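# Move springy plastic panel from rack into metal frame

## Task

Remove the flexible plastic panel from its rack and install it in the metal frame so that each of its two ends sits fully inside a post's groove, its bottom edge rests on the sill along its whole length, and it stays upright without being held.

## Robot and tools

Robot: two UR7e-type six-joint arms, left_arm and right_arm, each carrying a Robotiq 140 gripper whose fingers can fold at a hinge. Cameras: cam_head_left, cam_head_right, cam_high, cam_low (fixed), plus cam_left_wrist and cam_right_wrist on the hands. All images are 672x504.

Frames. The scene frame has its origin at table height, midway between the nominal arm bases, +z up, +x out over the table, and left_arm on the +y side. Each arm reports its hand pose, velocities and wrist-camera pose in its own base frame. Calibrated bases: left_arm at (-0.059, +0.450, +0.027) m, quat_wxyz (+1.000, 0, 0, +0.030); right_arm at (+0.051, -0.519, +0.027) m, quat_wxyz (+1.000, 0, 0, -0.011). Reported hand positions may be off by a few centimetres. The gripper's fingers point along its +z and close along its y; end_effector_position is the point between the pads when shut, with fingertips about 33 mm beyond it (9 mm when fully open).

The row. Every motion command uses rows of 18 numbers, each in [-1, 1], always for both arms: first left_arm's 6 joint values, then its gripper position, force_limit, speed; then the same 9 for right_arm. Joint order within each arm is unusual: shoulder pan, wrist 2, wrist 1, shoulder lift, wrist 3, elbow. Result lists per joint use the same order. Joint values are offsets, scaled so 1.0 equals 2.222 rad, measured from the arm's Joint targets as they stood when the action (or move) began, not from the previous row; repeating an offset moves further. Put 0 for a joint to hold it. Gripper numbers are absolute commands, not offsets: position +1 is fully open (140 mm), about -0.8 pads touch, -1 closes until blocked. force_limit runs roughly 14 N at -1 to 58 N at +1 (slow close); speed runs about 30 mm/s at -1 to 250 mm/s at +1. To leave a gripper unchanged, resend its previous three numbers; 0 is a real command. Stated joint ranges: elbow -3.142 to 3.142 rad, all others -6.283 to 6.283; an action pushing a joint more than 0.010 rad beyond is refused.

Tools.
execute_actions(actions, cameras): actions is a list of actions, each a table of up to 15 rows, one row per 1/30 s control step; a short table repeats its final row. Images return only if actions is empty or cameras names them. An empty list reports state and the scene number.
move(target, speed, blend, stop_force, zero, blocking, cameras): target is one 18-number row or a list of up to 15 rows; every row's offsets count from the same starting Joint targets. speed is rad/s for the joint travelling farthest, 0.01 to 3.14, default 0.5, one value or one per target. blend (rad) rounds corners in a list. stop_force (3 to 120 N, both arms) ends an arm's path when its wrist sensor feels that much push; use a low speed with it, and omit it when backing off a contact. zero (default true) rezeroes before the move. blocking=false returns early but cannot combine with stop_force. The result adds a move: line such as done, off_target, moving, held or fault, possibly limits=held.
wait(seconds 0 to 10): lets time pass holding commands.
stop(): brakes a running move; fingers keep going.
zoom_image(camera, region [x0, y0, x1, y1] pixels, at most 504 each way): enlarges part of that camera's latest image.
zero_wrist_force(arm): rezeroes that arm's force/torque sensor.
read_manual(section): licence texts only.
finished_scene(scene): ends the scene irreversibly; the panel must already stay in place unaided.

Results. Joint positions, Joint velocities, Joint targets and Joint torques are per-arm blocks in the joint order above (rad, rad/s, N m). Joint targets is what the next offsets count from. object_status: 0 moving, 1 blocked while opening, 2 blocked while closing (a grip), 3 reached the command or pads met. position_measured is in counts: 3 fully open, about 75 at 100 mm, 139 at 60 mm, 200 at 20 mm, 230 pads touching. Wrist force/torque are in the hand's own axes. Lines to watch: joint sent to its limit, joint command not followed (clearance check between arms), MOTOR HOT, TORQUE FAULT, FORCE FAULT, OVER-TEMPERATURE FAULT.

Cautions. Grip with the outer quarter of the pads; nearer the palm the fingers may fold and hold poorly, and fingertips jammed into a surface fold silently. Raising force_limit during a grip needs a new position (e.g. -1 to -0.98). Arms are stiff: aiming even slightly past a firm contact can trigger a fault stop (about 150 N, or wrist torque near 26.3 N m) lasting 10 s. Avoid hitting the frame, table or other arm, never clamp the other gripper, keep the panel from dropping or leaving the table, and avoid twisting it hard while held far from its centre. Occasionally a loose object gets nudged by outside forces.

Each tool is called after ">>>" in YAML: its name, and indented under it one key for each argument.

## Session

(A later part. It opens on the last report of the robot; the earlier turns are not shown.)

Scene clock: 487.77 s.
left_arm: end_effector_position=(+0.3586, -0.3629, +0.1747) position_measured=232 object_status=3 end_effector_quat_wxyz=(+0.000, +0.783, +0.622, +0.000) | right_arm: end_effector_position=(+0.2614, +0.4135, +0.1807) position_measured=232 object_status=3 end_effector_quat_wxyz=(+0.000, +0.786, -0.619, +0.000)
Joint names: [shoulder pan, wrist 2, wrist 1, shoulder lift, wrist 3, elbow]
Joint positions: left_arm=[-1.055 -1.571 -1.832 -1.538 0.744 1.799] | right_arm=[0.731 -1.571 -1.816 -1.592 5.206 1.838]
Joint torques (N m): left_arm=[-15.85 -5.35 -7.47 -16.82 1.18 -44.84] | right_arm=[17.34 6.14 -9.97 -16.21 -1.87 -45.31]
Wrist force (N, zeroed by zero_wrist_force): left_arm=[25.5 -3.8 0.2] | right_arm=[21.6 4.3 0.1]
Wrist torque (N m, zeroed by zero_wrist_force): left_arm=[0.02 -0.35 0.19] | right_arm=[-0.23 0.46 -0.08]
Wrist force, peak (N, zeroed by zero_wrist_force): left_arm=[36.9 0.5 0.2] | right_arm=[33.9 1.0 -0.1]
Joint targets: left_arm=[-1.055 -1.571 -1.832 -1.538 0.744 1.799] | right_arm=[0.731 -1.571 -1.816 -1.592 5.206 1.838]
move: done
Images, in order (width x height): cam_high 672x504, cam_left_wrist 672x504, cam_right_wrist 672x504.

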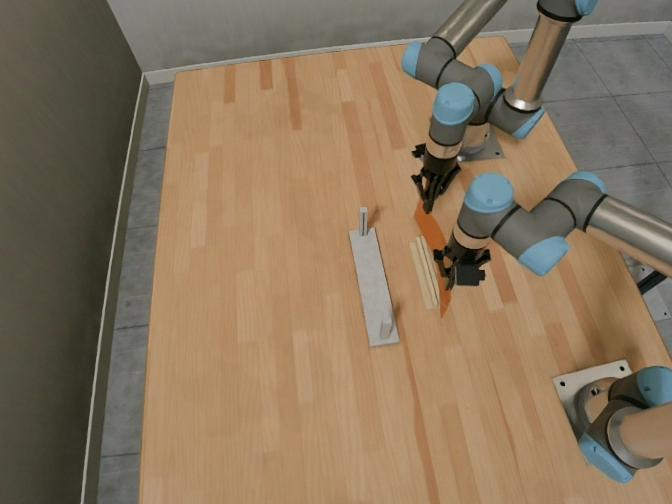

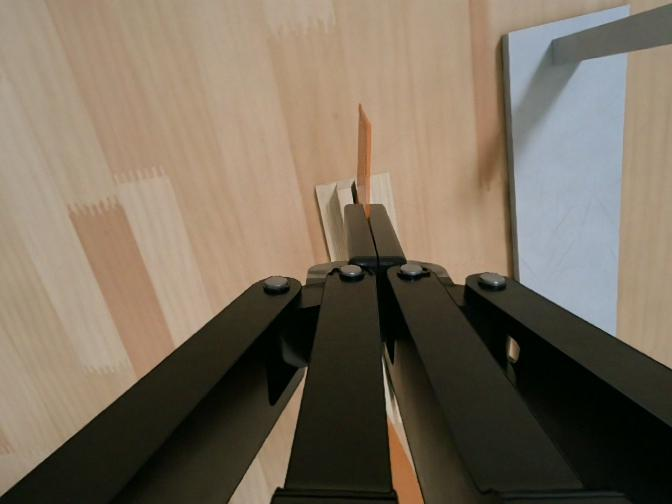

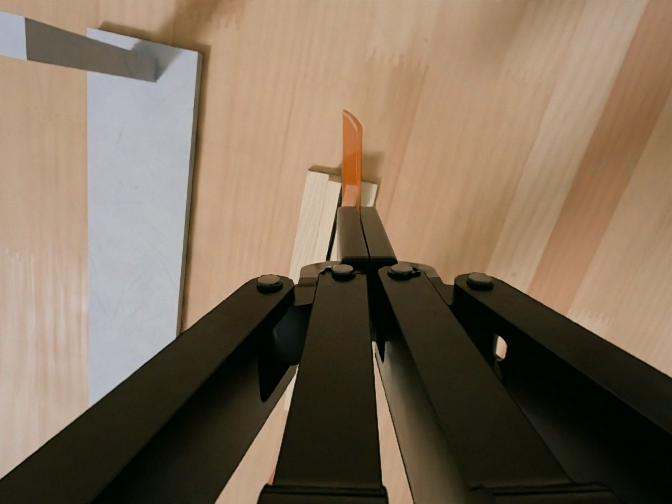

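>>> wait:
  seconds: 0.1
  cameras: ["cam_high", "cam_low", "cam_head_left", "cam_head_right"]

>>> zoom_image:
  camera: "cam_high"
  region: [400, 195, 470, 325]

>>> zoom_image:
  camera: "cam_low"
  region: [285, 195, 365, 255]

>>> zoom_image:
  camera: "cam_head_left"
  region: [290, 250, 440, 330]

>>> zoom_image:
  camera: "cam_head_right"
  region: [280, 250, 430, 330]

Scene clock: 502.17 s.
left_arm: end_effector_position=(+0.3586, -0.3629, +0.1747) position_measured=232 object_status=3 end_effector_quat_wxyz=(+0.000, +0.783, +0.622, +0.000) | right_arm: end_effector_position=(+0.2614, +0.4135, +0.1807) position_measured=232 object_status=3 end_effector_quat_wxyz=(+0.000, +0.786, -0.618, +0.000)
Joint names: [shoulder pan, wrist 2, wrist 1, shoulder lift, wrist 3, elbow]
Joint positions: left_arm=[-1.055 -1.571 -1.832 -1.538 0.744 1.799] | right_arm=[0.731 -1.571 -1.816 -1.592 5.206 1.838]
Joint torques (N m): left_arm=[-16.22 -3.63 -7.52 -16.91 1.21 -44.56] | right_arm=[17.82 3.16 -8.88 -17.22 -1.63 -45.11]
Wrist force (N, zeroed by zero_wrist_force): left_arm=[25.1 -3.8 0.5] | right_arm=[21.7 4.5 0.4]
Wrist torque (N m, zeroed by zero_wrist_force): left_arm=[0.01 -0.29 0.19] | right_arm=[-0.17 0.46 -0.08]
Wrist force, peak (N, zeroed by zero_wrist_force): left_arm=[25.7 -4.0 0.3] | right_arm=[21.8 4.3 0.3]
Joint targets: left_arm=[-1.055 -1.571 -1.832 -1.538 0.744 1.799] | right_arm=[0.731 -1.571 -1.816 -1.592 5.206 1.838]
Tool commands: left_gripper/position=-0.98 left_gripper/force_limit=+1.0 left_gripper/speed=-1.0 right_gripper/position=-0.98 right_gripper/force_limit=+1.0 right_gripper/speed=-1.0
wait: 0.10 s; at rest from the start
Images, in order (width x height): cam_head_left 672x504, cam_head_right 672x504, cam_high 672x504, cam_low 672x504.

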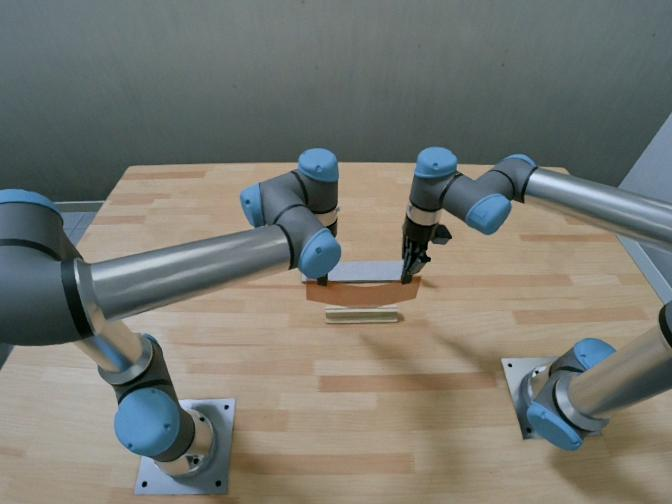

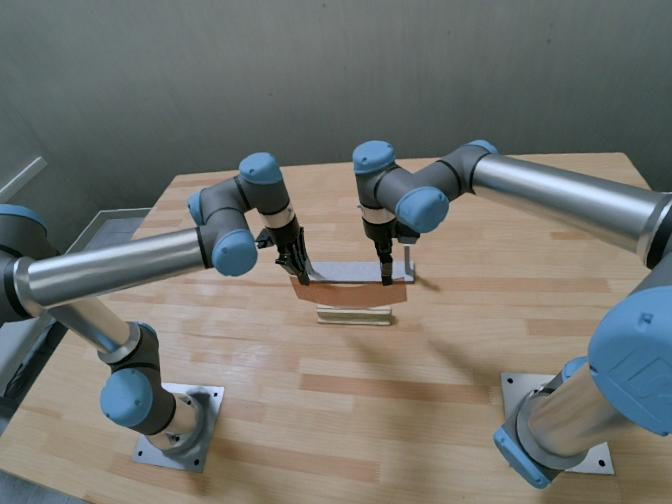

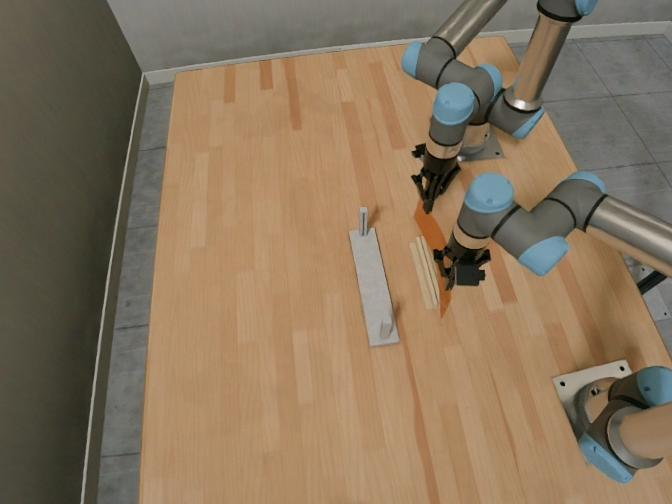

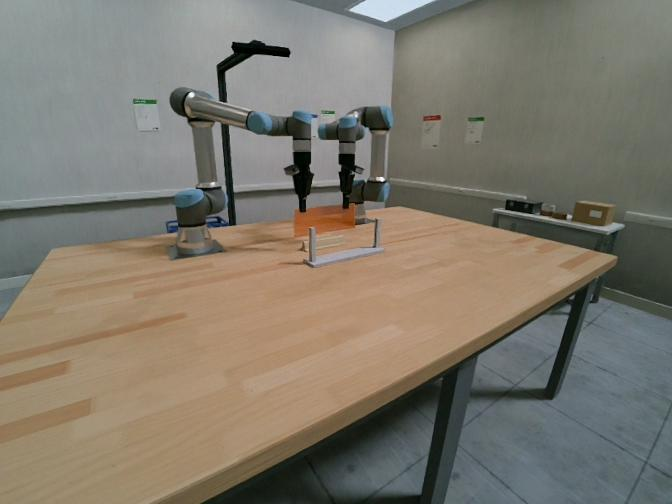

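Scaled by 3.877 from the camera's 672x504 image, which has a finer 960x720 frame.

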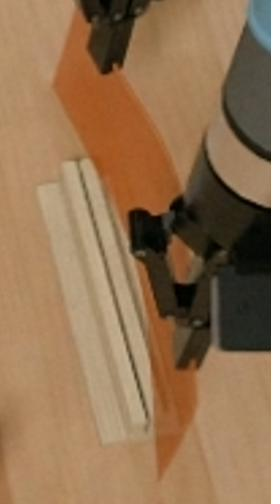

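Scaled by 6.300 from the camera's 672x504 image, which has a finer 960x720 frame.

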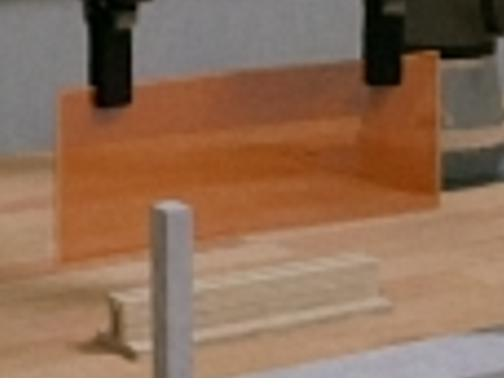

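Scaled by 3.360 from the camera's 672x504 image, which has a finer 960x720 frame.

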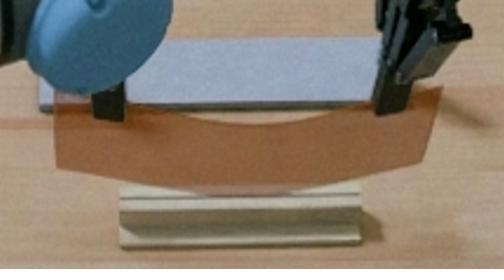

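Scaled by 3.360 from the camera's 672x504 image, which has a finer 960x720 frame.

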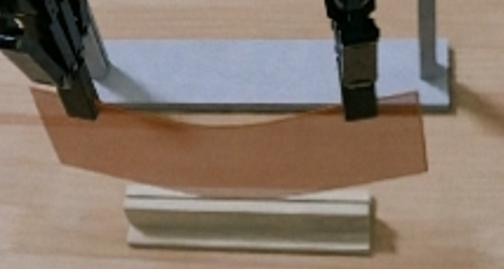

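>>> move:
  target: [0.002863, 0, -0.000117, -0.004449, 0.047867, 0.004566, -0.98, 1, -1, -0.00451, 0, 0.000252, -0.005427, -0.049514, 0.005176, -0.98, 1, -1]
  speed: 0.06
  cameras: ["all"]

>>> zoom_image:
  camera: "cam_left_wrist"
  region: [330, 90, 400, 220]

>>> zoom_image:
  camera: "cam_right_wrist"
  region: [310, 90, 390, 220]

>>> zoom_image:
  camera: "cam_high"
  region: [400, 195, 470, 325]

>>> zoom_image:
  camera: "cam_head_left"
  region: [290, 250, 440, 330]

>>> zoom_image:
  camera: "cam_head_right"
  region: [280, 250, 430, 330]

Scene clock: 538.63 s.
left_arm: end_effector_position=(+0.3588, -0.3570, +0.1748) position_measured=232 object_status=3 end_effector_quat_wxyz=(+0.000, +0.813, +0.582, +0.000) | right_arm: end_effector_position=(+0.2618, +0.4075, +0.1808) position_measured=232 object_status=3 end_effector_quat_wxyz=(+0.000, +0.816, -0.579, +0.000)
Joint names: [shoulder pan, wrist 2, wrist 1, shoulder lift, wrist 3, elbow]
Joint positions: left_arm=[-1.049 -1.571 -1.832 -1.548 0.85 1.809] | right_arm=[0.721 -1.57 -1.815 -1.604 5.096 1.85]
Joint torques (N m): left_arm=[14.53 1.37 -0.42 -39.3 1.81 -8.86] | right_arm=[-11.46 -2.17 -0.09 -29 -2.09 -9.96]
Wrist force (N, zeroed by zero_wrist_force): left_arm=[-11.9 4.1 1.3] | right_arm=[-8.8 -2.8 0.0]
Wrist torque (N m, zeroed by zero_wrist_force): left_arm=[0.20 0.06 -0.21] | right_arm=[0.19 -0.56 0.32]
Wrist force, peak (N, zeroed by zero_wrist_force): left_arm=[25.6 -3.8 0.0] | right_arm=[21.7 4.5 -0.1]
Joint targets: left_arm=[-1.049 -1.571 -1.832 -1.548 0.850 1.809] | right_arm=[0.721 -1.571 -1.815 -1.604 5.096 1.850]
move: done

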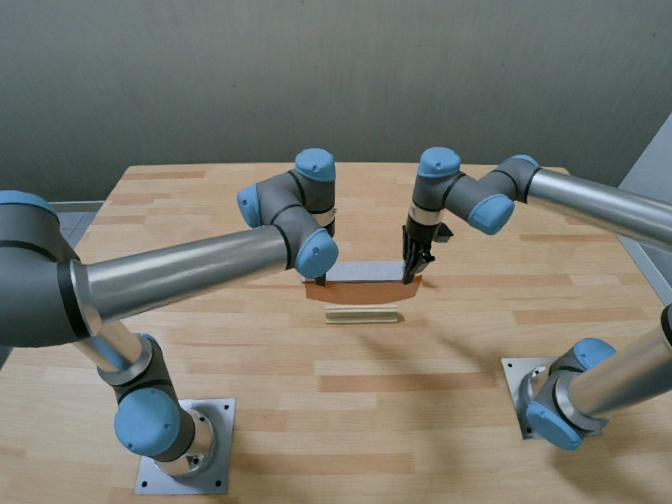

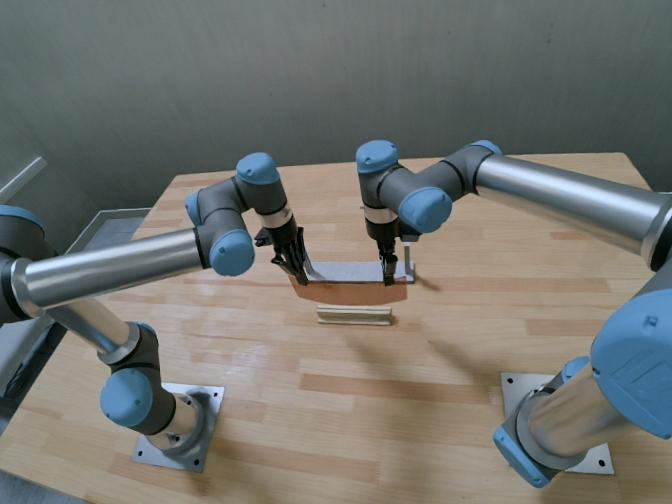

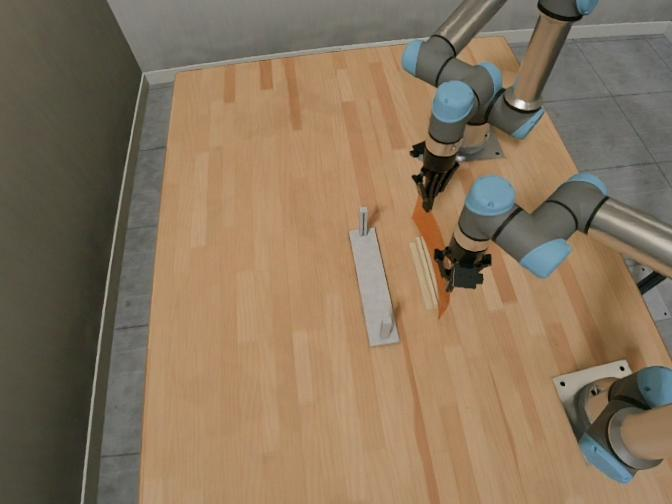

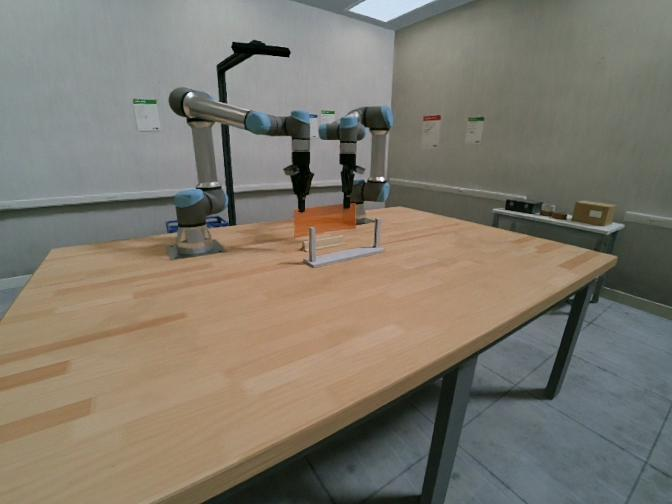

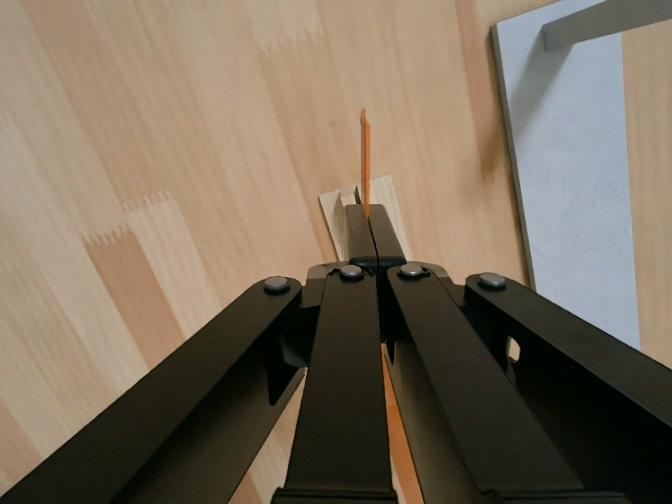

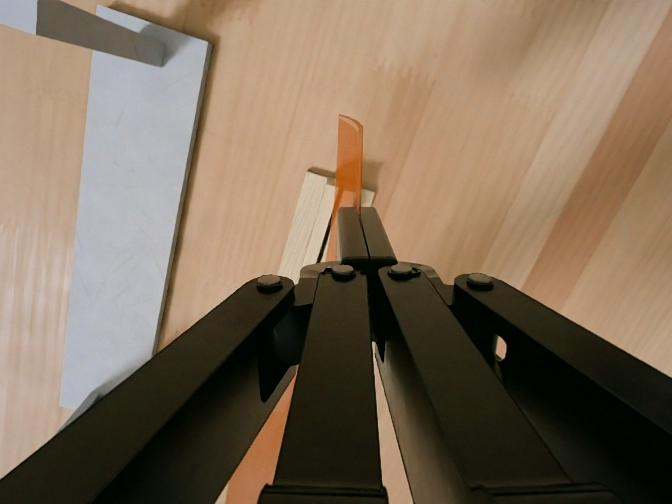

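Scaled by 3.877 from the camera's 672x504 image, which has a finer 960x720 frame.

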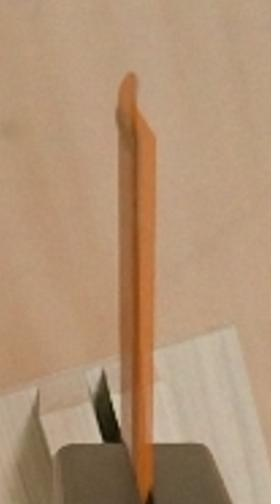

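Scaled by 3.877 from the camera's 672x504 image, which has a finer 960x720 frame.

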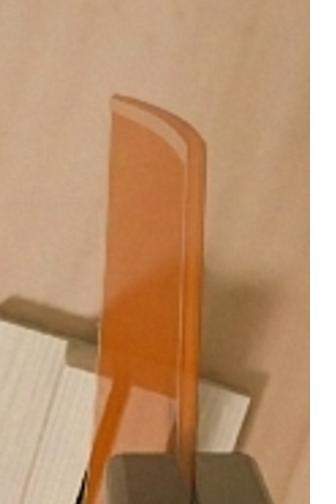

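Scaled by 3.877 from the camera's 672x504 image, which has a finer 960x720 frame.

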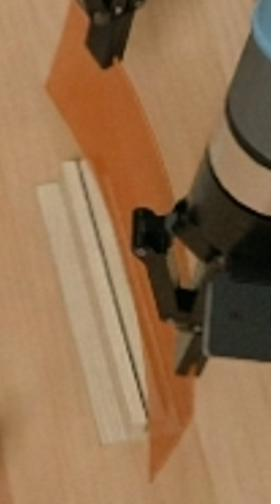

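Scaled by 3.360 from the camera's 672x504 image, which has a finer 960x720 frame.

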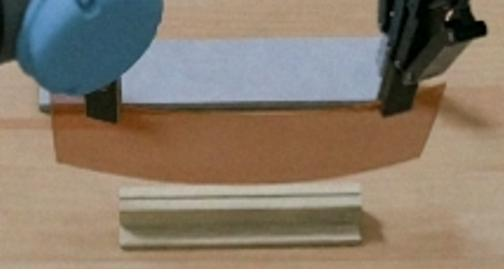

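Scaled by 3.360 from the camera's 672x504 image, which has a finer 960x720 frame.

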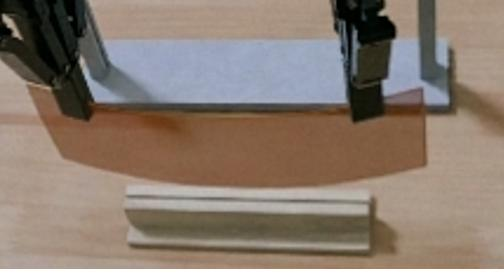

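>>> execute_actions:
  actions: []

Scene clock: 552.83 s.
left_arm: end_effector_position=(+0.3588, -0.3569, +0.1748) position_measured=232 object_status=3 end_effector_quat_wxyz=(+0.000, +0.813, +0.582, +0.000) | right_arm: end_effector_position=(+0.2618, +0.4075, +0.1808) position_measured=232 object_status=3 end_effector_quat_wxyz=(+0.000, +0.816, -0.578, +0.000)
Joint names: [shoulder pan, wrist 2, wrist 1, shoulder lift, wrist 3, elbow]
Joint positions: left_arm=[-1.049 -1.571 -1.832 -1.548 0.85 1.809] | right_arm=[0.721 -1.571 -1.815 -1.604 5.096 1.85]
Joint velocities: within noise
Joint torques (N m): left_arm=[14.32 2.59 0.98 -39.9 1.62 -8.16] | right_arm=[-11.86 -4.74 0.05 -29.43 -2.04 -11.08]
Wrist force (N, zeroed by zero_wrist_force): left_arm=[-12.2 4.0 1.5] | right_arm=[-9.1 -3.0 0.6]
Wrist torque (N m, zeroed by zero_wrist_force): left_arm=[0.15 0.06 -0.21] | right_arm=[0.15 -0.52 0.33]
Wrist force, peak (N, zeroed by zero_wrist_force): left_arm=[-12.4 4.2 1.4] | right_arm=[-9.3 -3.0 0.4]
Joint targets: left_arm=[-1.049 -1.571 -1.832 -1.548 0.850 1.809] | right_arm=[0.721 -1.571 -1.815 -1.604 5.096 1.850]
Tool commands: left_gripper/position=-0.98 left_gripper/force_limit=+1.0 left_gripper/speed=-1.0 right_gripper/position=-0.98 right_gripper/force_limit=+1.0 right_gripper/speed=-1.0

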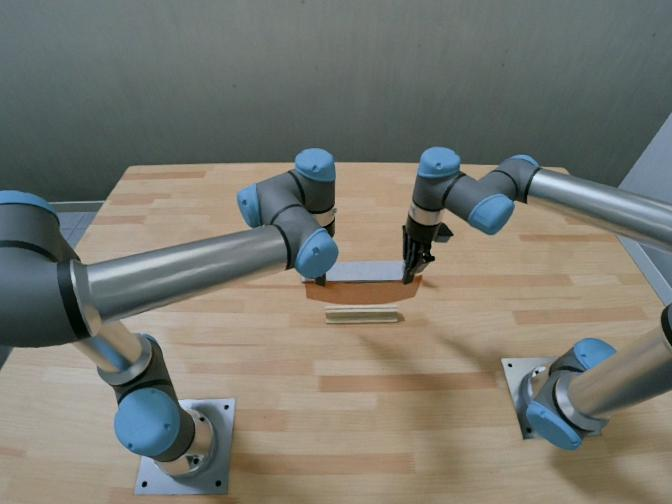

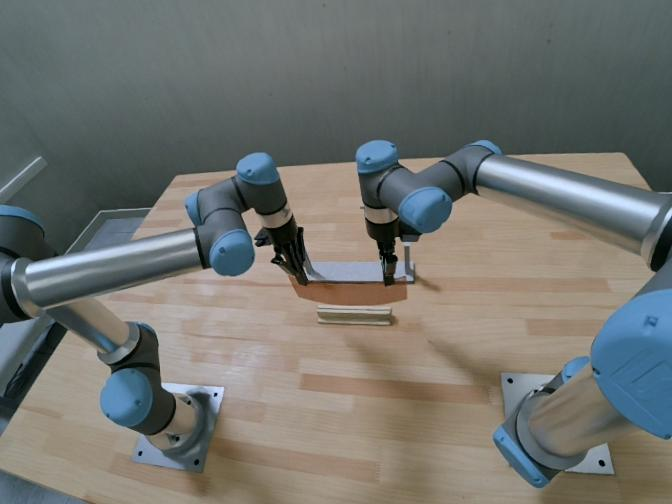

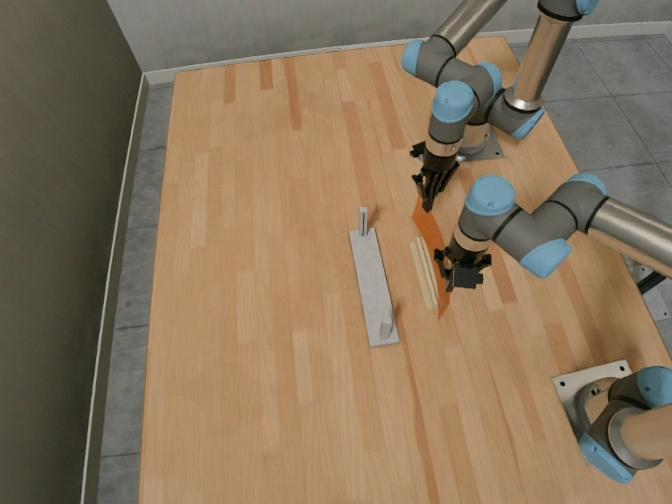

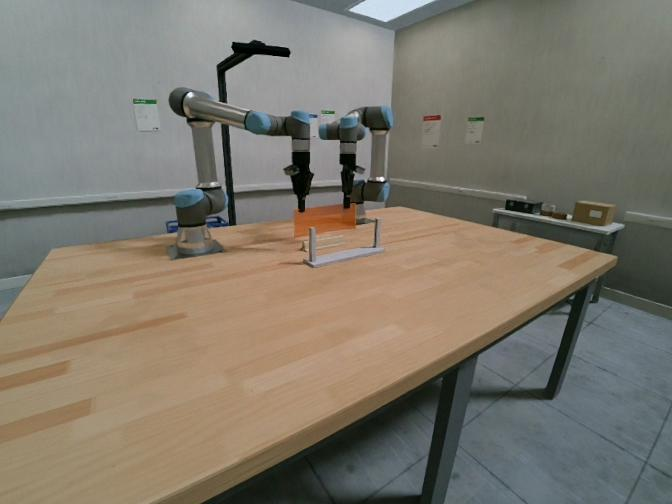

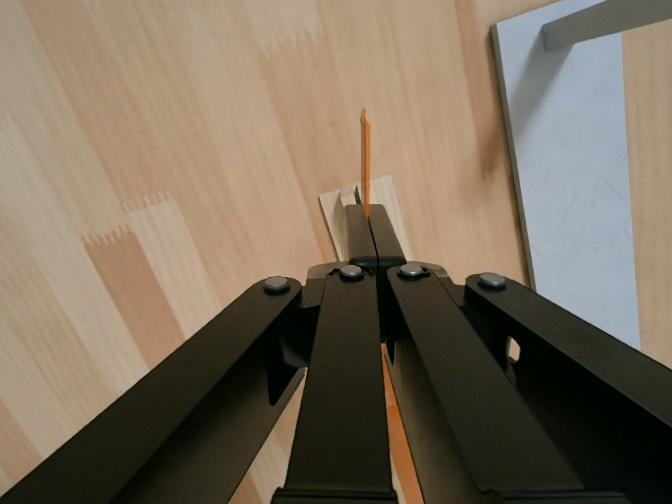

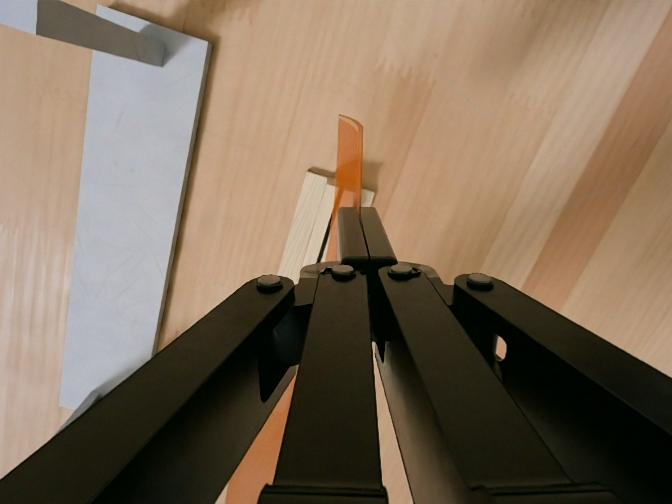

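>>> zoom_image:
  camera: "cam_left_wrist"
  region: [290, 70, 440, 230]

>>> zoom_image:
  camera: "cam_right_wrist"
  region: [270, 70, 420, 230]

Scaled by 3.150 from the camera's 672x504 image, which has a finer 960x720 frame.

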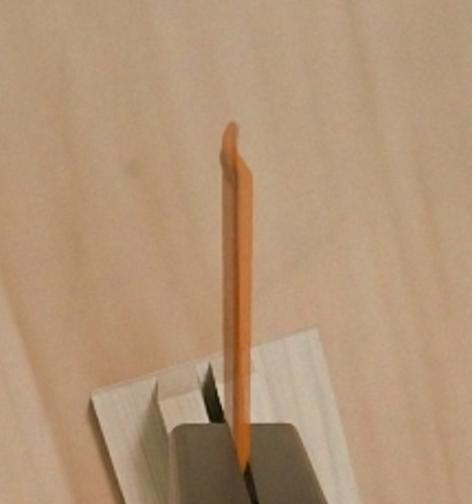

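Scaled by 3.150 from the camera's 672x504 image, which has a finer 960x720 frame.

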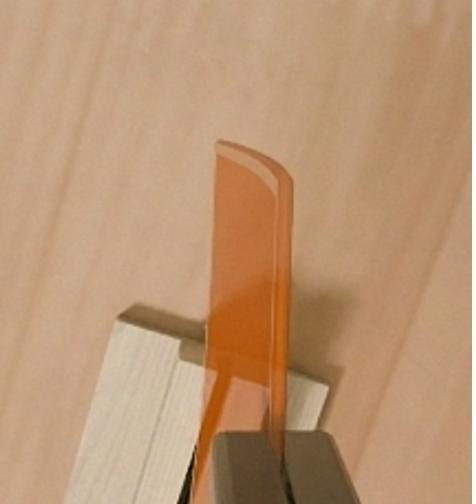

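>>> zoom_image:
  camera: "cam_low"
  region: [270, 170, 400, 270]

>>> zoom_image:
  camera: "cam_head_left"
  region: [280, 240, 440, 340]

>>> zoom_image:
  camera: "cam_high"
  region: [340, 170, 500, 350]

Scaled by 3.877 from the camera's 672x504 image, which has a finer 960x720 frame.

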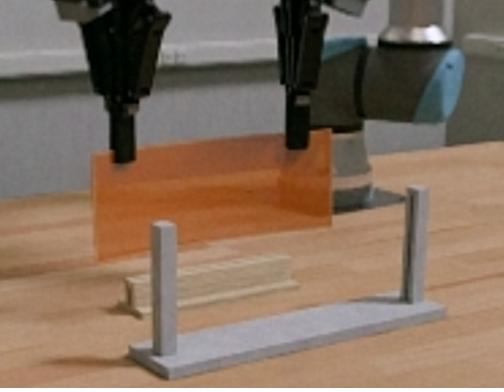

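Scaled by 3.150 from the camera's 672x504 image, which has a finer 960x720 frame.

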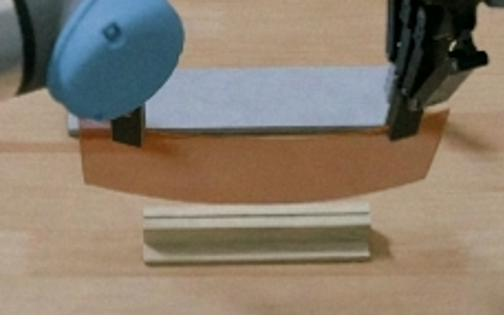

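Scaled by 2.800 from the camera's 672x504 image, which has a finer 960x720 frame.

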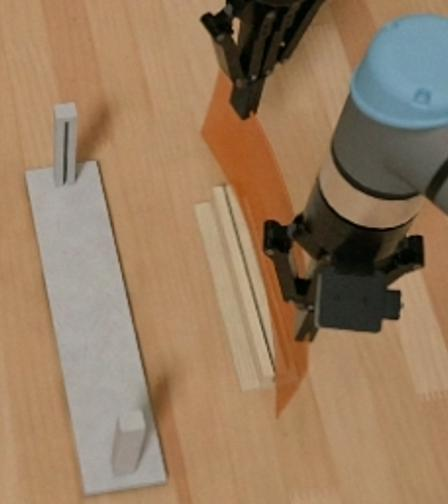

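>>> move:
  target:
    - [-0.001804, 0, 0.000074, 0.002803, 0.065702, -0.002878, -0.98, 1, -1, 0.002842, 0, -0.000159, 0.003421, -0.064665, -0.003262, -0.98, 1, -1]
    - [0.036663, 0, 0.003628, 0.045103, 0.104170, -0.048732, -0.98, 1, -1, -0.026959, 0, 0.000348, 0.038035, -0.094466, -0.038383, -0.98, 1, -1]
    - [0.070218, 0, 0.011984, 0.088901, 0.137725, -0.100887, -0.98, 1, -1, -0.052481, 0, 0.004174, 0.075389, -0.119987, -0.079563, -0.98, 1, -1]
  speed: 0.2
  blend: [0.02, 0.03, 0]
  cameras: ["all"]

Scene clock: 616.37 s.
left_arm: end_effector_position=(+0.4635, -0.3637, +0.1747) position_measured=232 object_status=3 end_effector_quat_wxyz=(+0.000, +0.855, +0.519, +0.000) | right_arm: end_effector_position=(+0.3664, +0.4151, +0.1807) position_measured=232 object_status=3 end_effector_quat_wxyz=(+0.000, +0.857, -0.516, +0.000)
Joint names: [shoulder pan, wrist 2, wrist 1, shoulder lift, wrist 3, elbow]
Joint positions: left_arm=[-0.893 -1.571 -1.806 -1.35 1.156 1.585] | right_arm=[0.604 -1.571 -1.806 -1.437 4.829 1.673]
Joint torques (N m): left_arm=[12.06 -0.71 -0.62 -23.87 1.74 -34.84] | right_arm=[-12.53 0.34 -1.14 -25.79 -2.37 -37.65]
Wrist force (N, zeroed by zero_wrist_force): left_arm=[-3.5 2.4 0.9] | right_arm=[-2.4 -1.3 0.8]
Wrist torque (N m, zeroed by zero_wrist_force): left_arm=[0.19 0.02 -0.28] | right_arm=[0.03 -0.12 0.39]
Wrist force, peak (N, zeroed by zero_wrist_force): left_arm=[-12.6 4.0 1.4] | right_arm=[-9.2 -3.0 0.4]
Joint targets: left_arm=[-0.893 -1.571 -1.805 -1.350 1.156 1.585] | right_arm=[0.604 -1.571 -1.806 -1.437 4.829 1.673]
move: done

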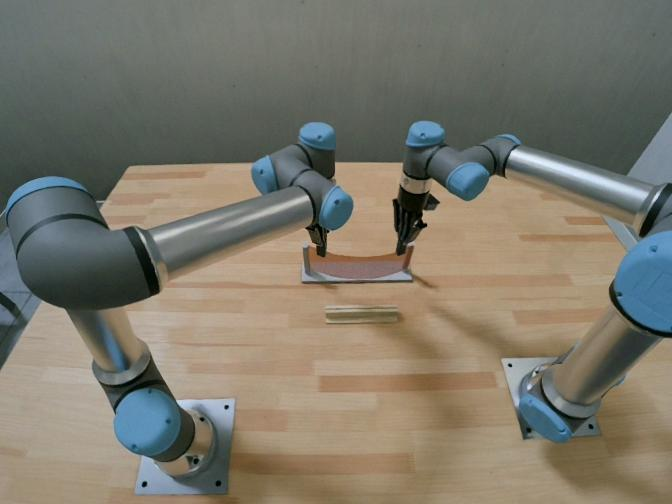

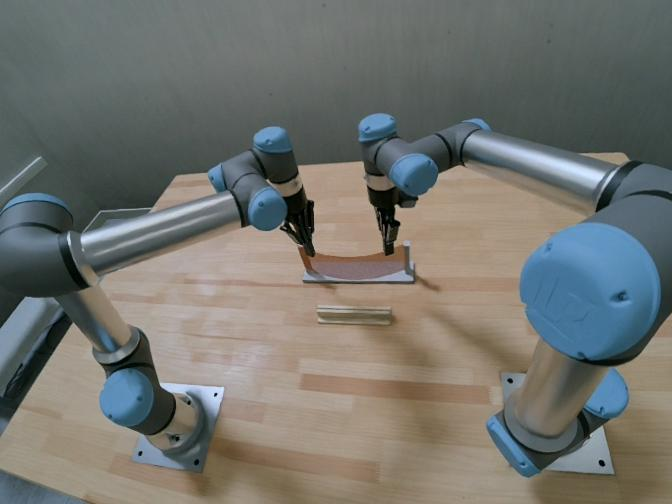

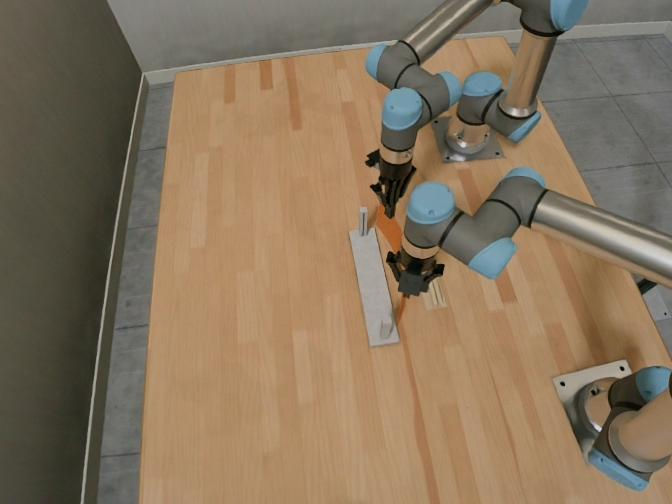

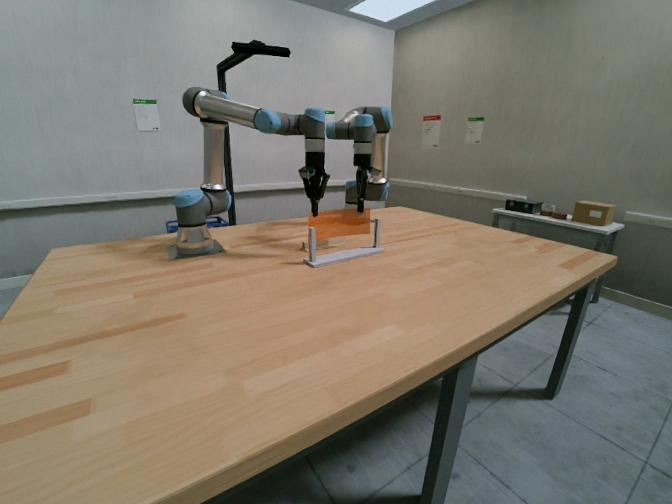

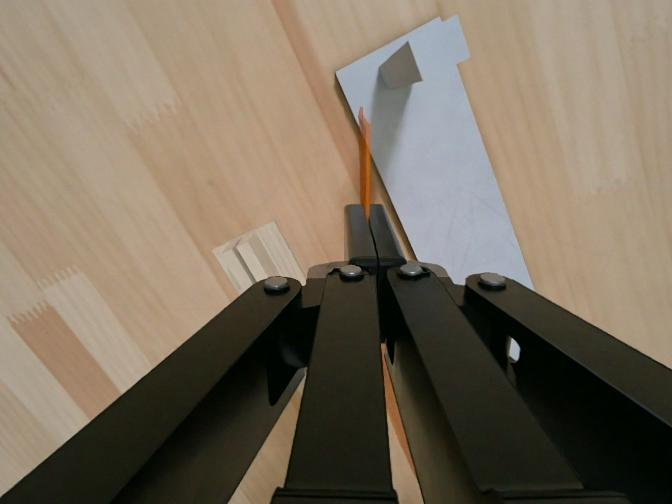

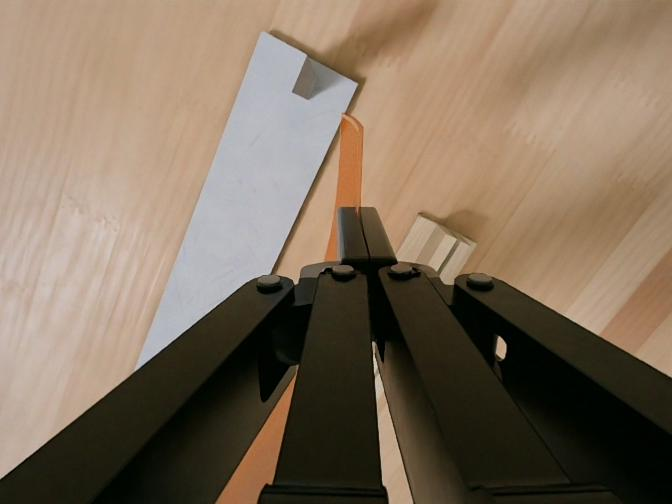

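>>> zoom_image:
  camera: "cam_left_wrist"
  region: [320, 0, 500, 150]

>>> zoom_image:
  camera: "cam_right_wrist"
  region: [230, 10, 410, 160]

>>> zoom_image:
  camera: "cam_high"
  region: [320, 170, 470, 360]

>>> zoom_image:
  camera: "cam_low"
  region: [280, 180, 410, 280]

Scaled by 2.800 from the camera's 672x504 image, which has a finer 960x720 frame.

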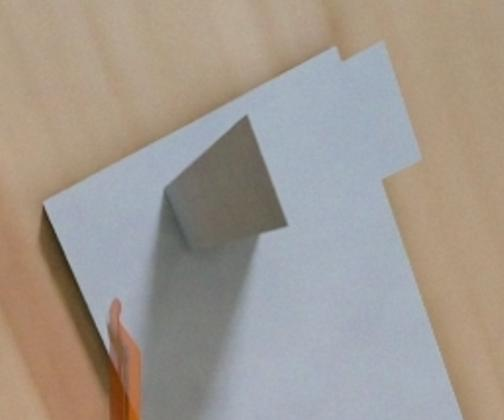

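Scaled by 2.800 from the camera's 672x504 image, which has a finer 960x720 frame.

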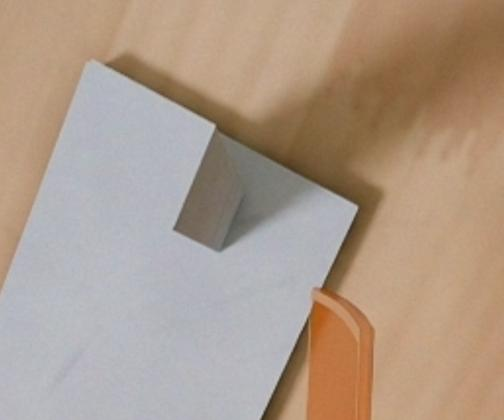

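Scaled by 2.653 from the camera's 672x504 image, which has a finer 960x720 frame.

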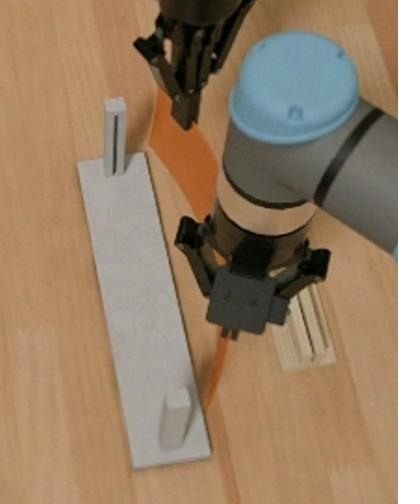

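Scaled by 3.877 from the camera's 672x504 image, which has a finer 960x720 frame.

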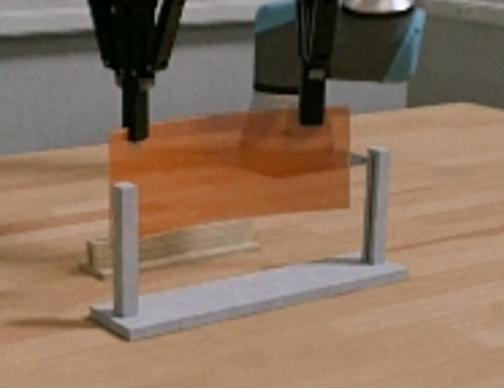

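>>> move:
  target: [-0.000407, 0, -0.050176, 0.014181, 0.044688, 0.035995, -0.98, 1, -1, 0.000138, 0, -0.050573, 0.019364, -0.044821, 0.031209, -0.98, 1, -1]
  speed: 0.15
  cameras: ["all"]

>>> zoom_image:
  camera: "cam_left_wrist"
  region: [320, 0, 500, 150]

>>> zoom_image:
  camera: "cam_right_wrist"
  region: [230, 10, 410, 160]

>>> zoom_image:
  camera: "cam_high"
  region: [320, 170, 470, 360]

>>> zoom_image:
  camera: "cam_low"
  region: [280, 180, 410, 280]

Scene clock: 692.07 s.
left_arm: end_effector_position=(+0.4637, -0.3645, +0.1298) position_measured=232 object_status=3 end_effector_quat_wxyz=(+0.000, +0.879, +0.476, +0.000) | right_arm: end_effector_position=(+0.3708, +0.4182, +0.1359) position_measured=232 object_status=3 end_effector_quat_wxyz=(+0.000, +0.881, -0.472, +0.000)
Joint names: [shoulder pan, wrist 2, wrist 1, shoulder lift, wrist 3, elbow]
Joint positions: left_arm=[-0.894 -1.571 -1.917 -1.319 1.255 1.665] | right_arm=[0.604 -1.571 -1.918 -1.394 4.73 1.742]
Joint torques (N m): left_arm=[-7.03 -0.78 -3.42 -26.04 1.99 -9.9] | right_arm=[9.56 -2.03 -4.67 -26.2 -2.37 -14.8]
Wrist force (N, zeroed by zero_wrist_force): left_arm=[-2.9 2.5 1.2] | right_arm=[-2.1 -0.7 0.0]
Wrist torque (N m, zeroed by zero_wrist_force): left_arm=[0.14 0.12 -0.38] | right_arm=[0.10 -0.09 0.38]
Wrist force, peak (N, zeroed by zero_wrist_force): left_arm=[-3.8 2.5 1.1] | right_arm=[-2.6 -1.5 0.9]
Joint targets: left_arm=[-0.894 -1.571 -1.917 -1.319 1.256 1.665] | right_arm=[0.604 -1.571 -1.918 -1.394 4.730 1.742]
move: done

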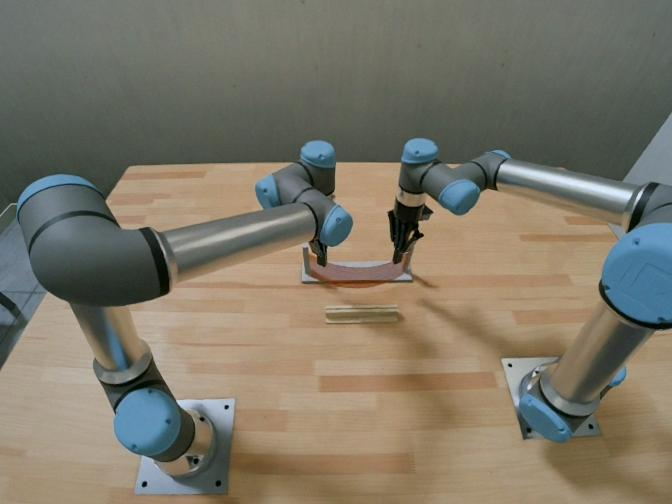

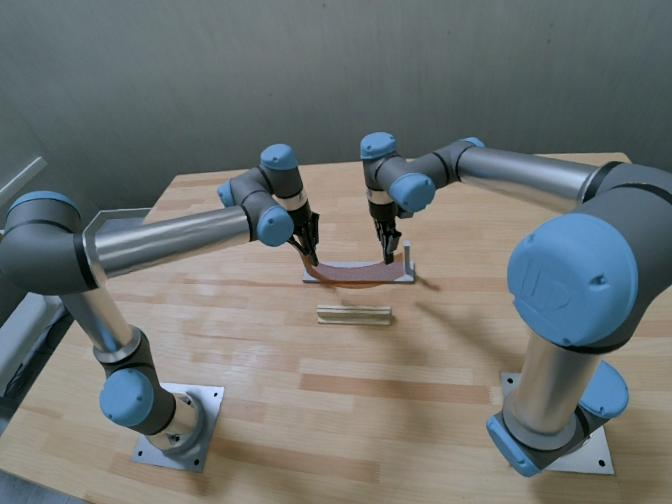

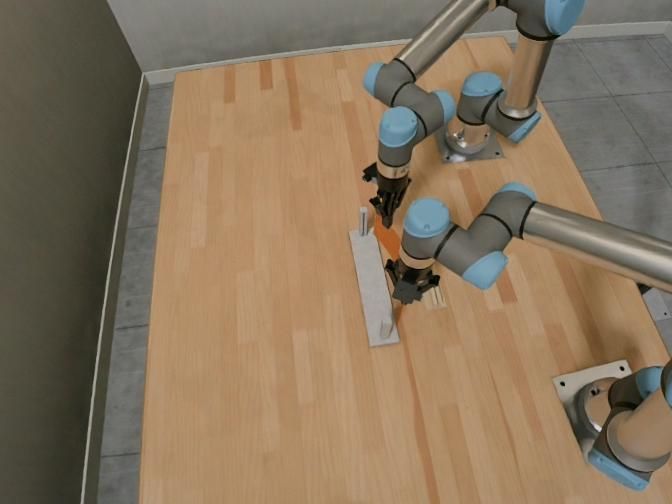

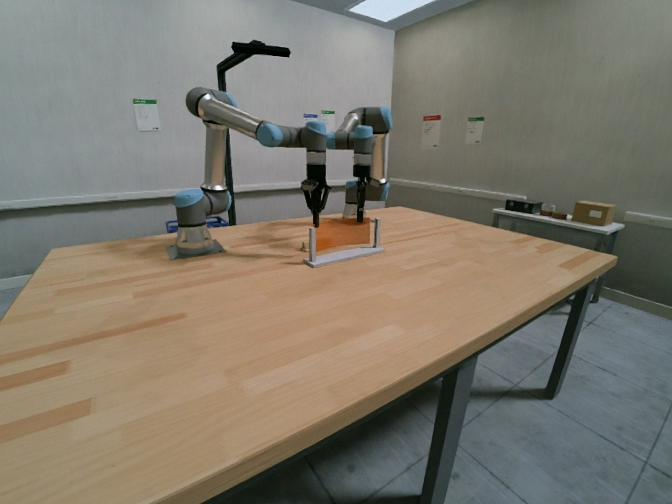

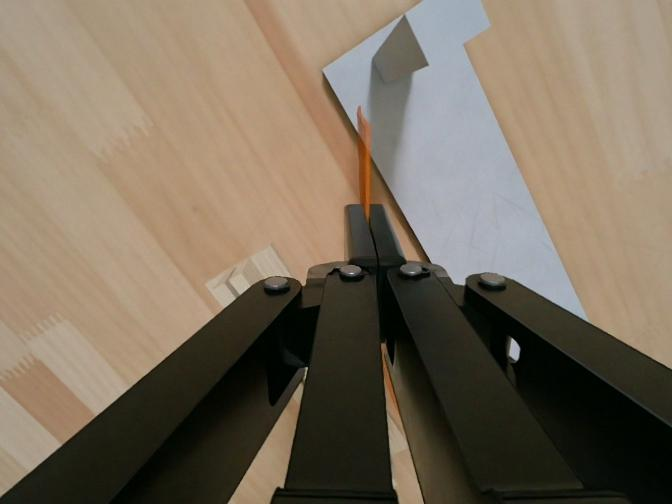

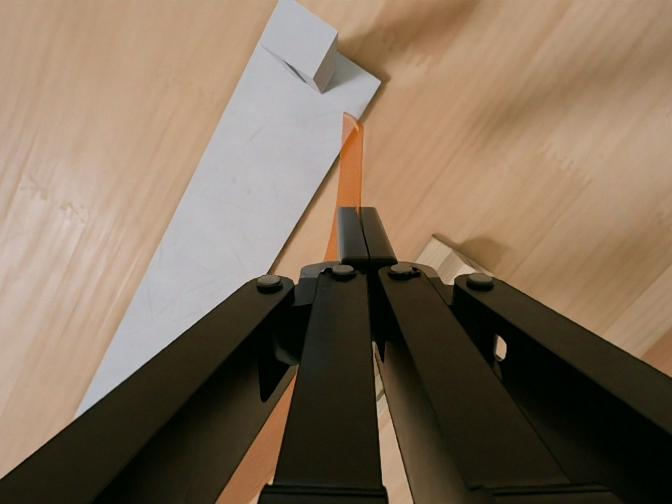

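Scaled by 2.800 from the camera's 672x504 image, which has a finer 960x720 frame.

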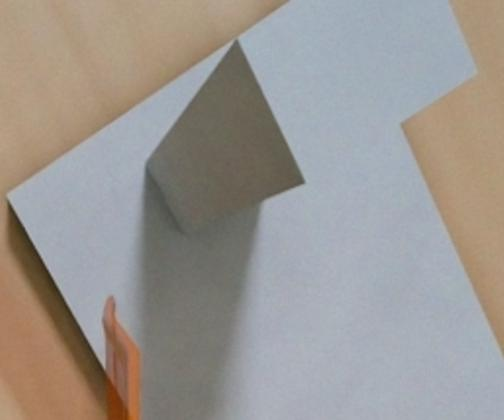

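Scaled by 2.800 from the camera's 672x504 image, which has a finer 960x720 frame.

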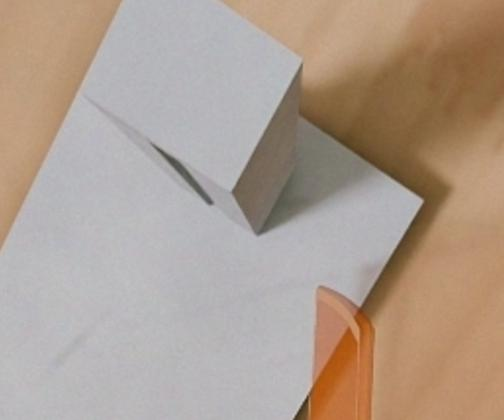

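Scaled by 2.653 from the camera's 672x504 image, which has a finer 960x720 frame.

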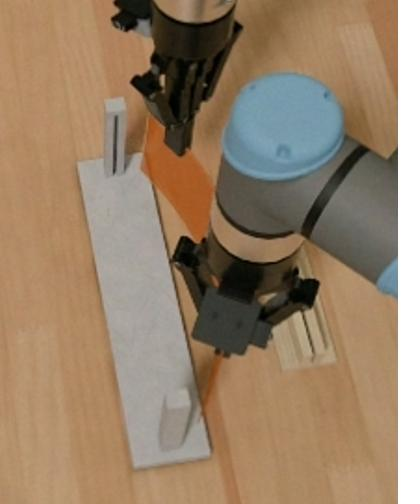

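Scaled by 3.877 from the camera's 672x504 image, which has a finer 960x720 frame.

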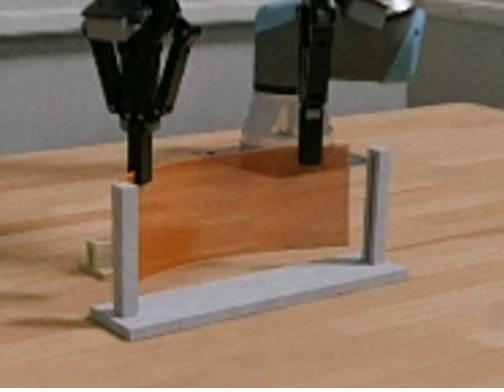

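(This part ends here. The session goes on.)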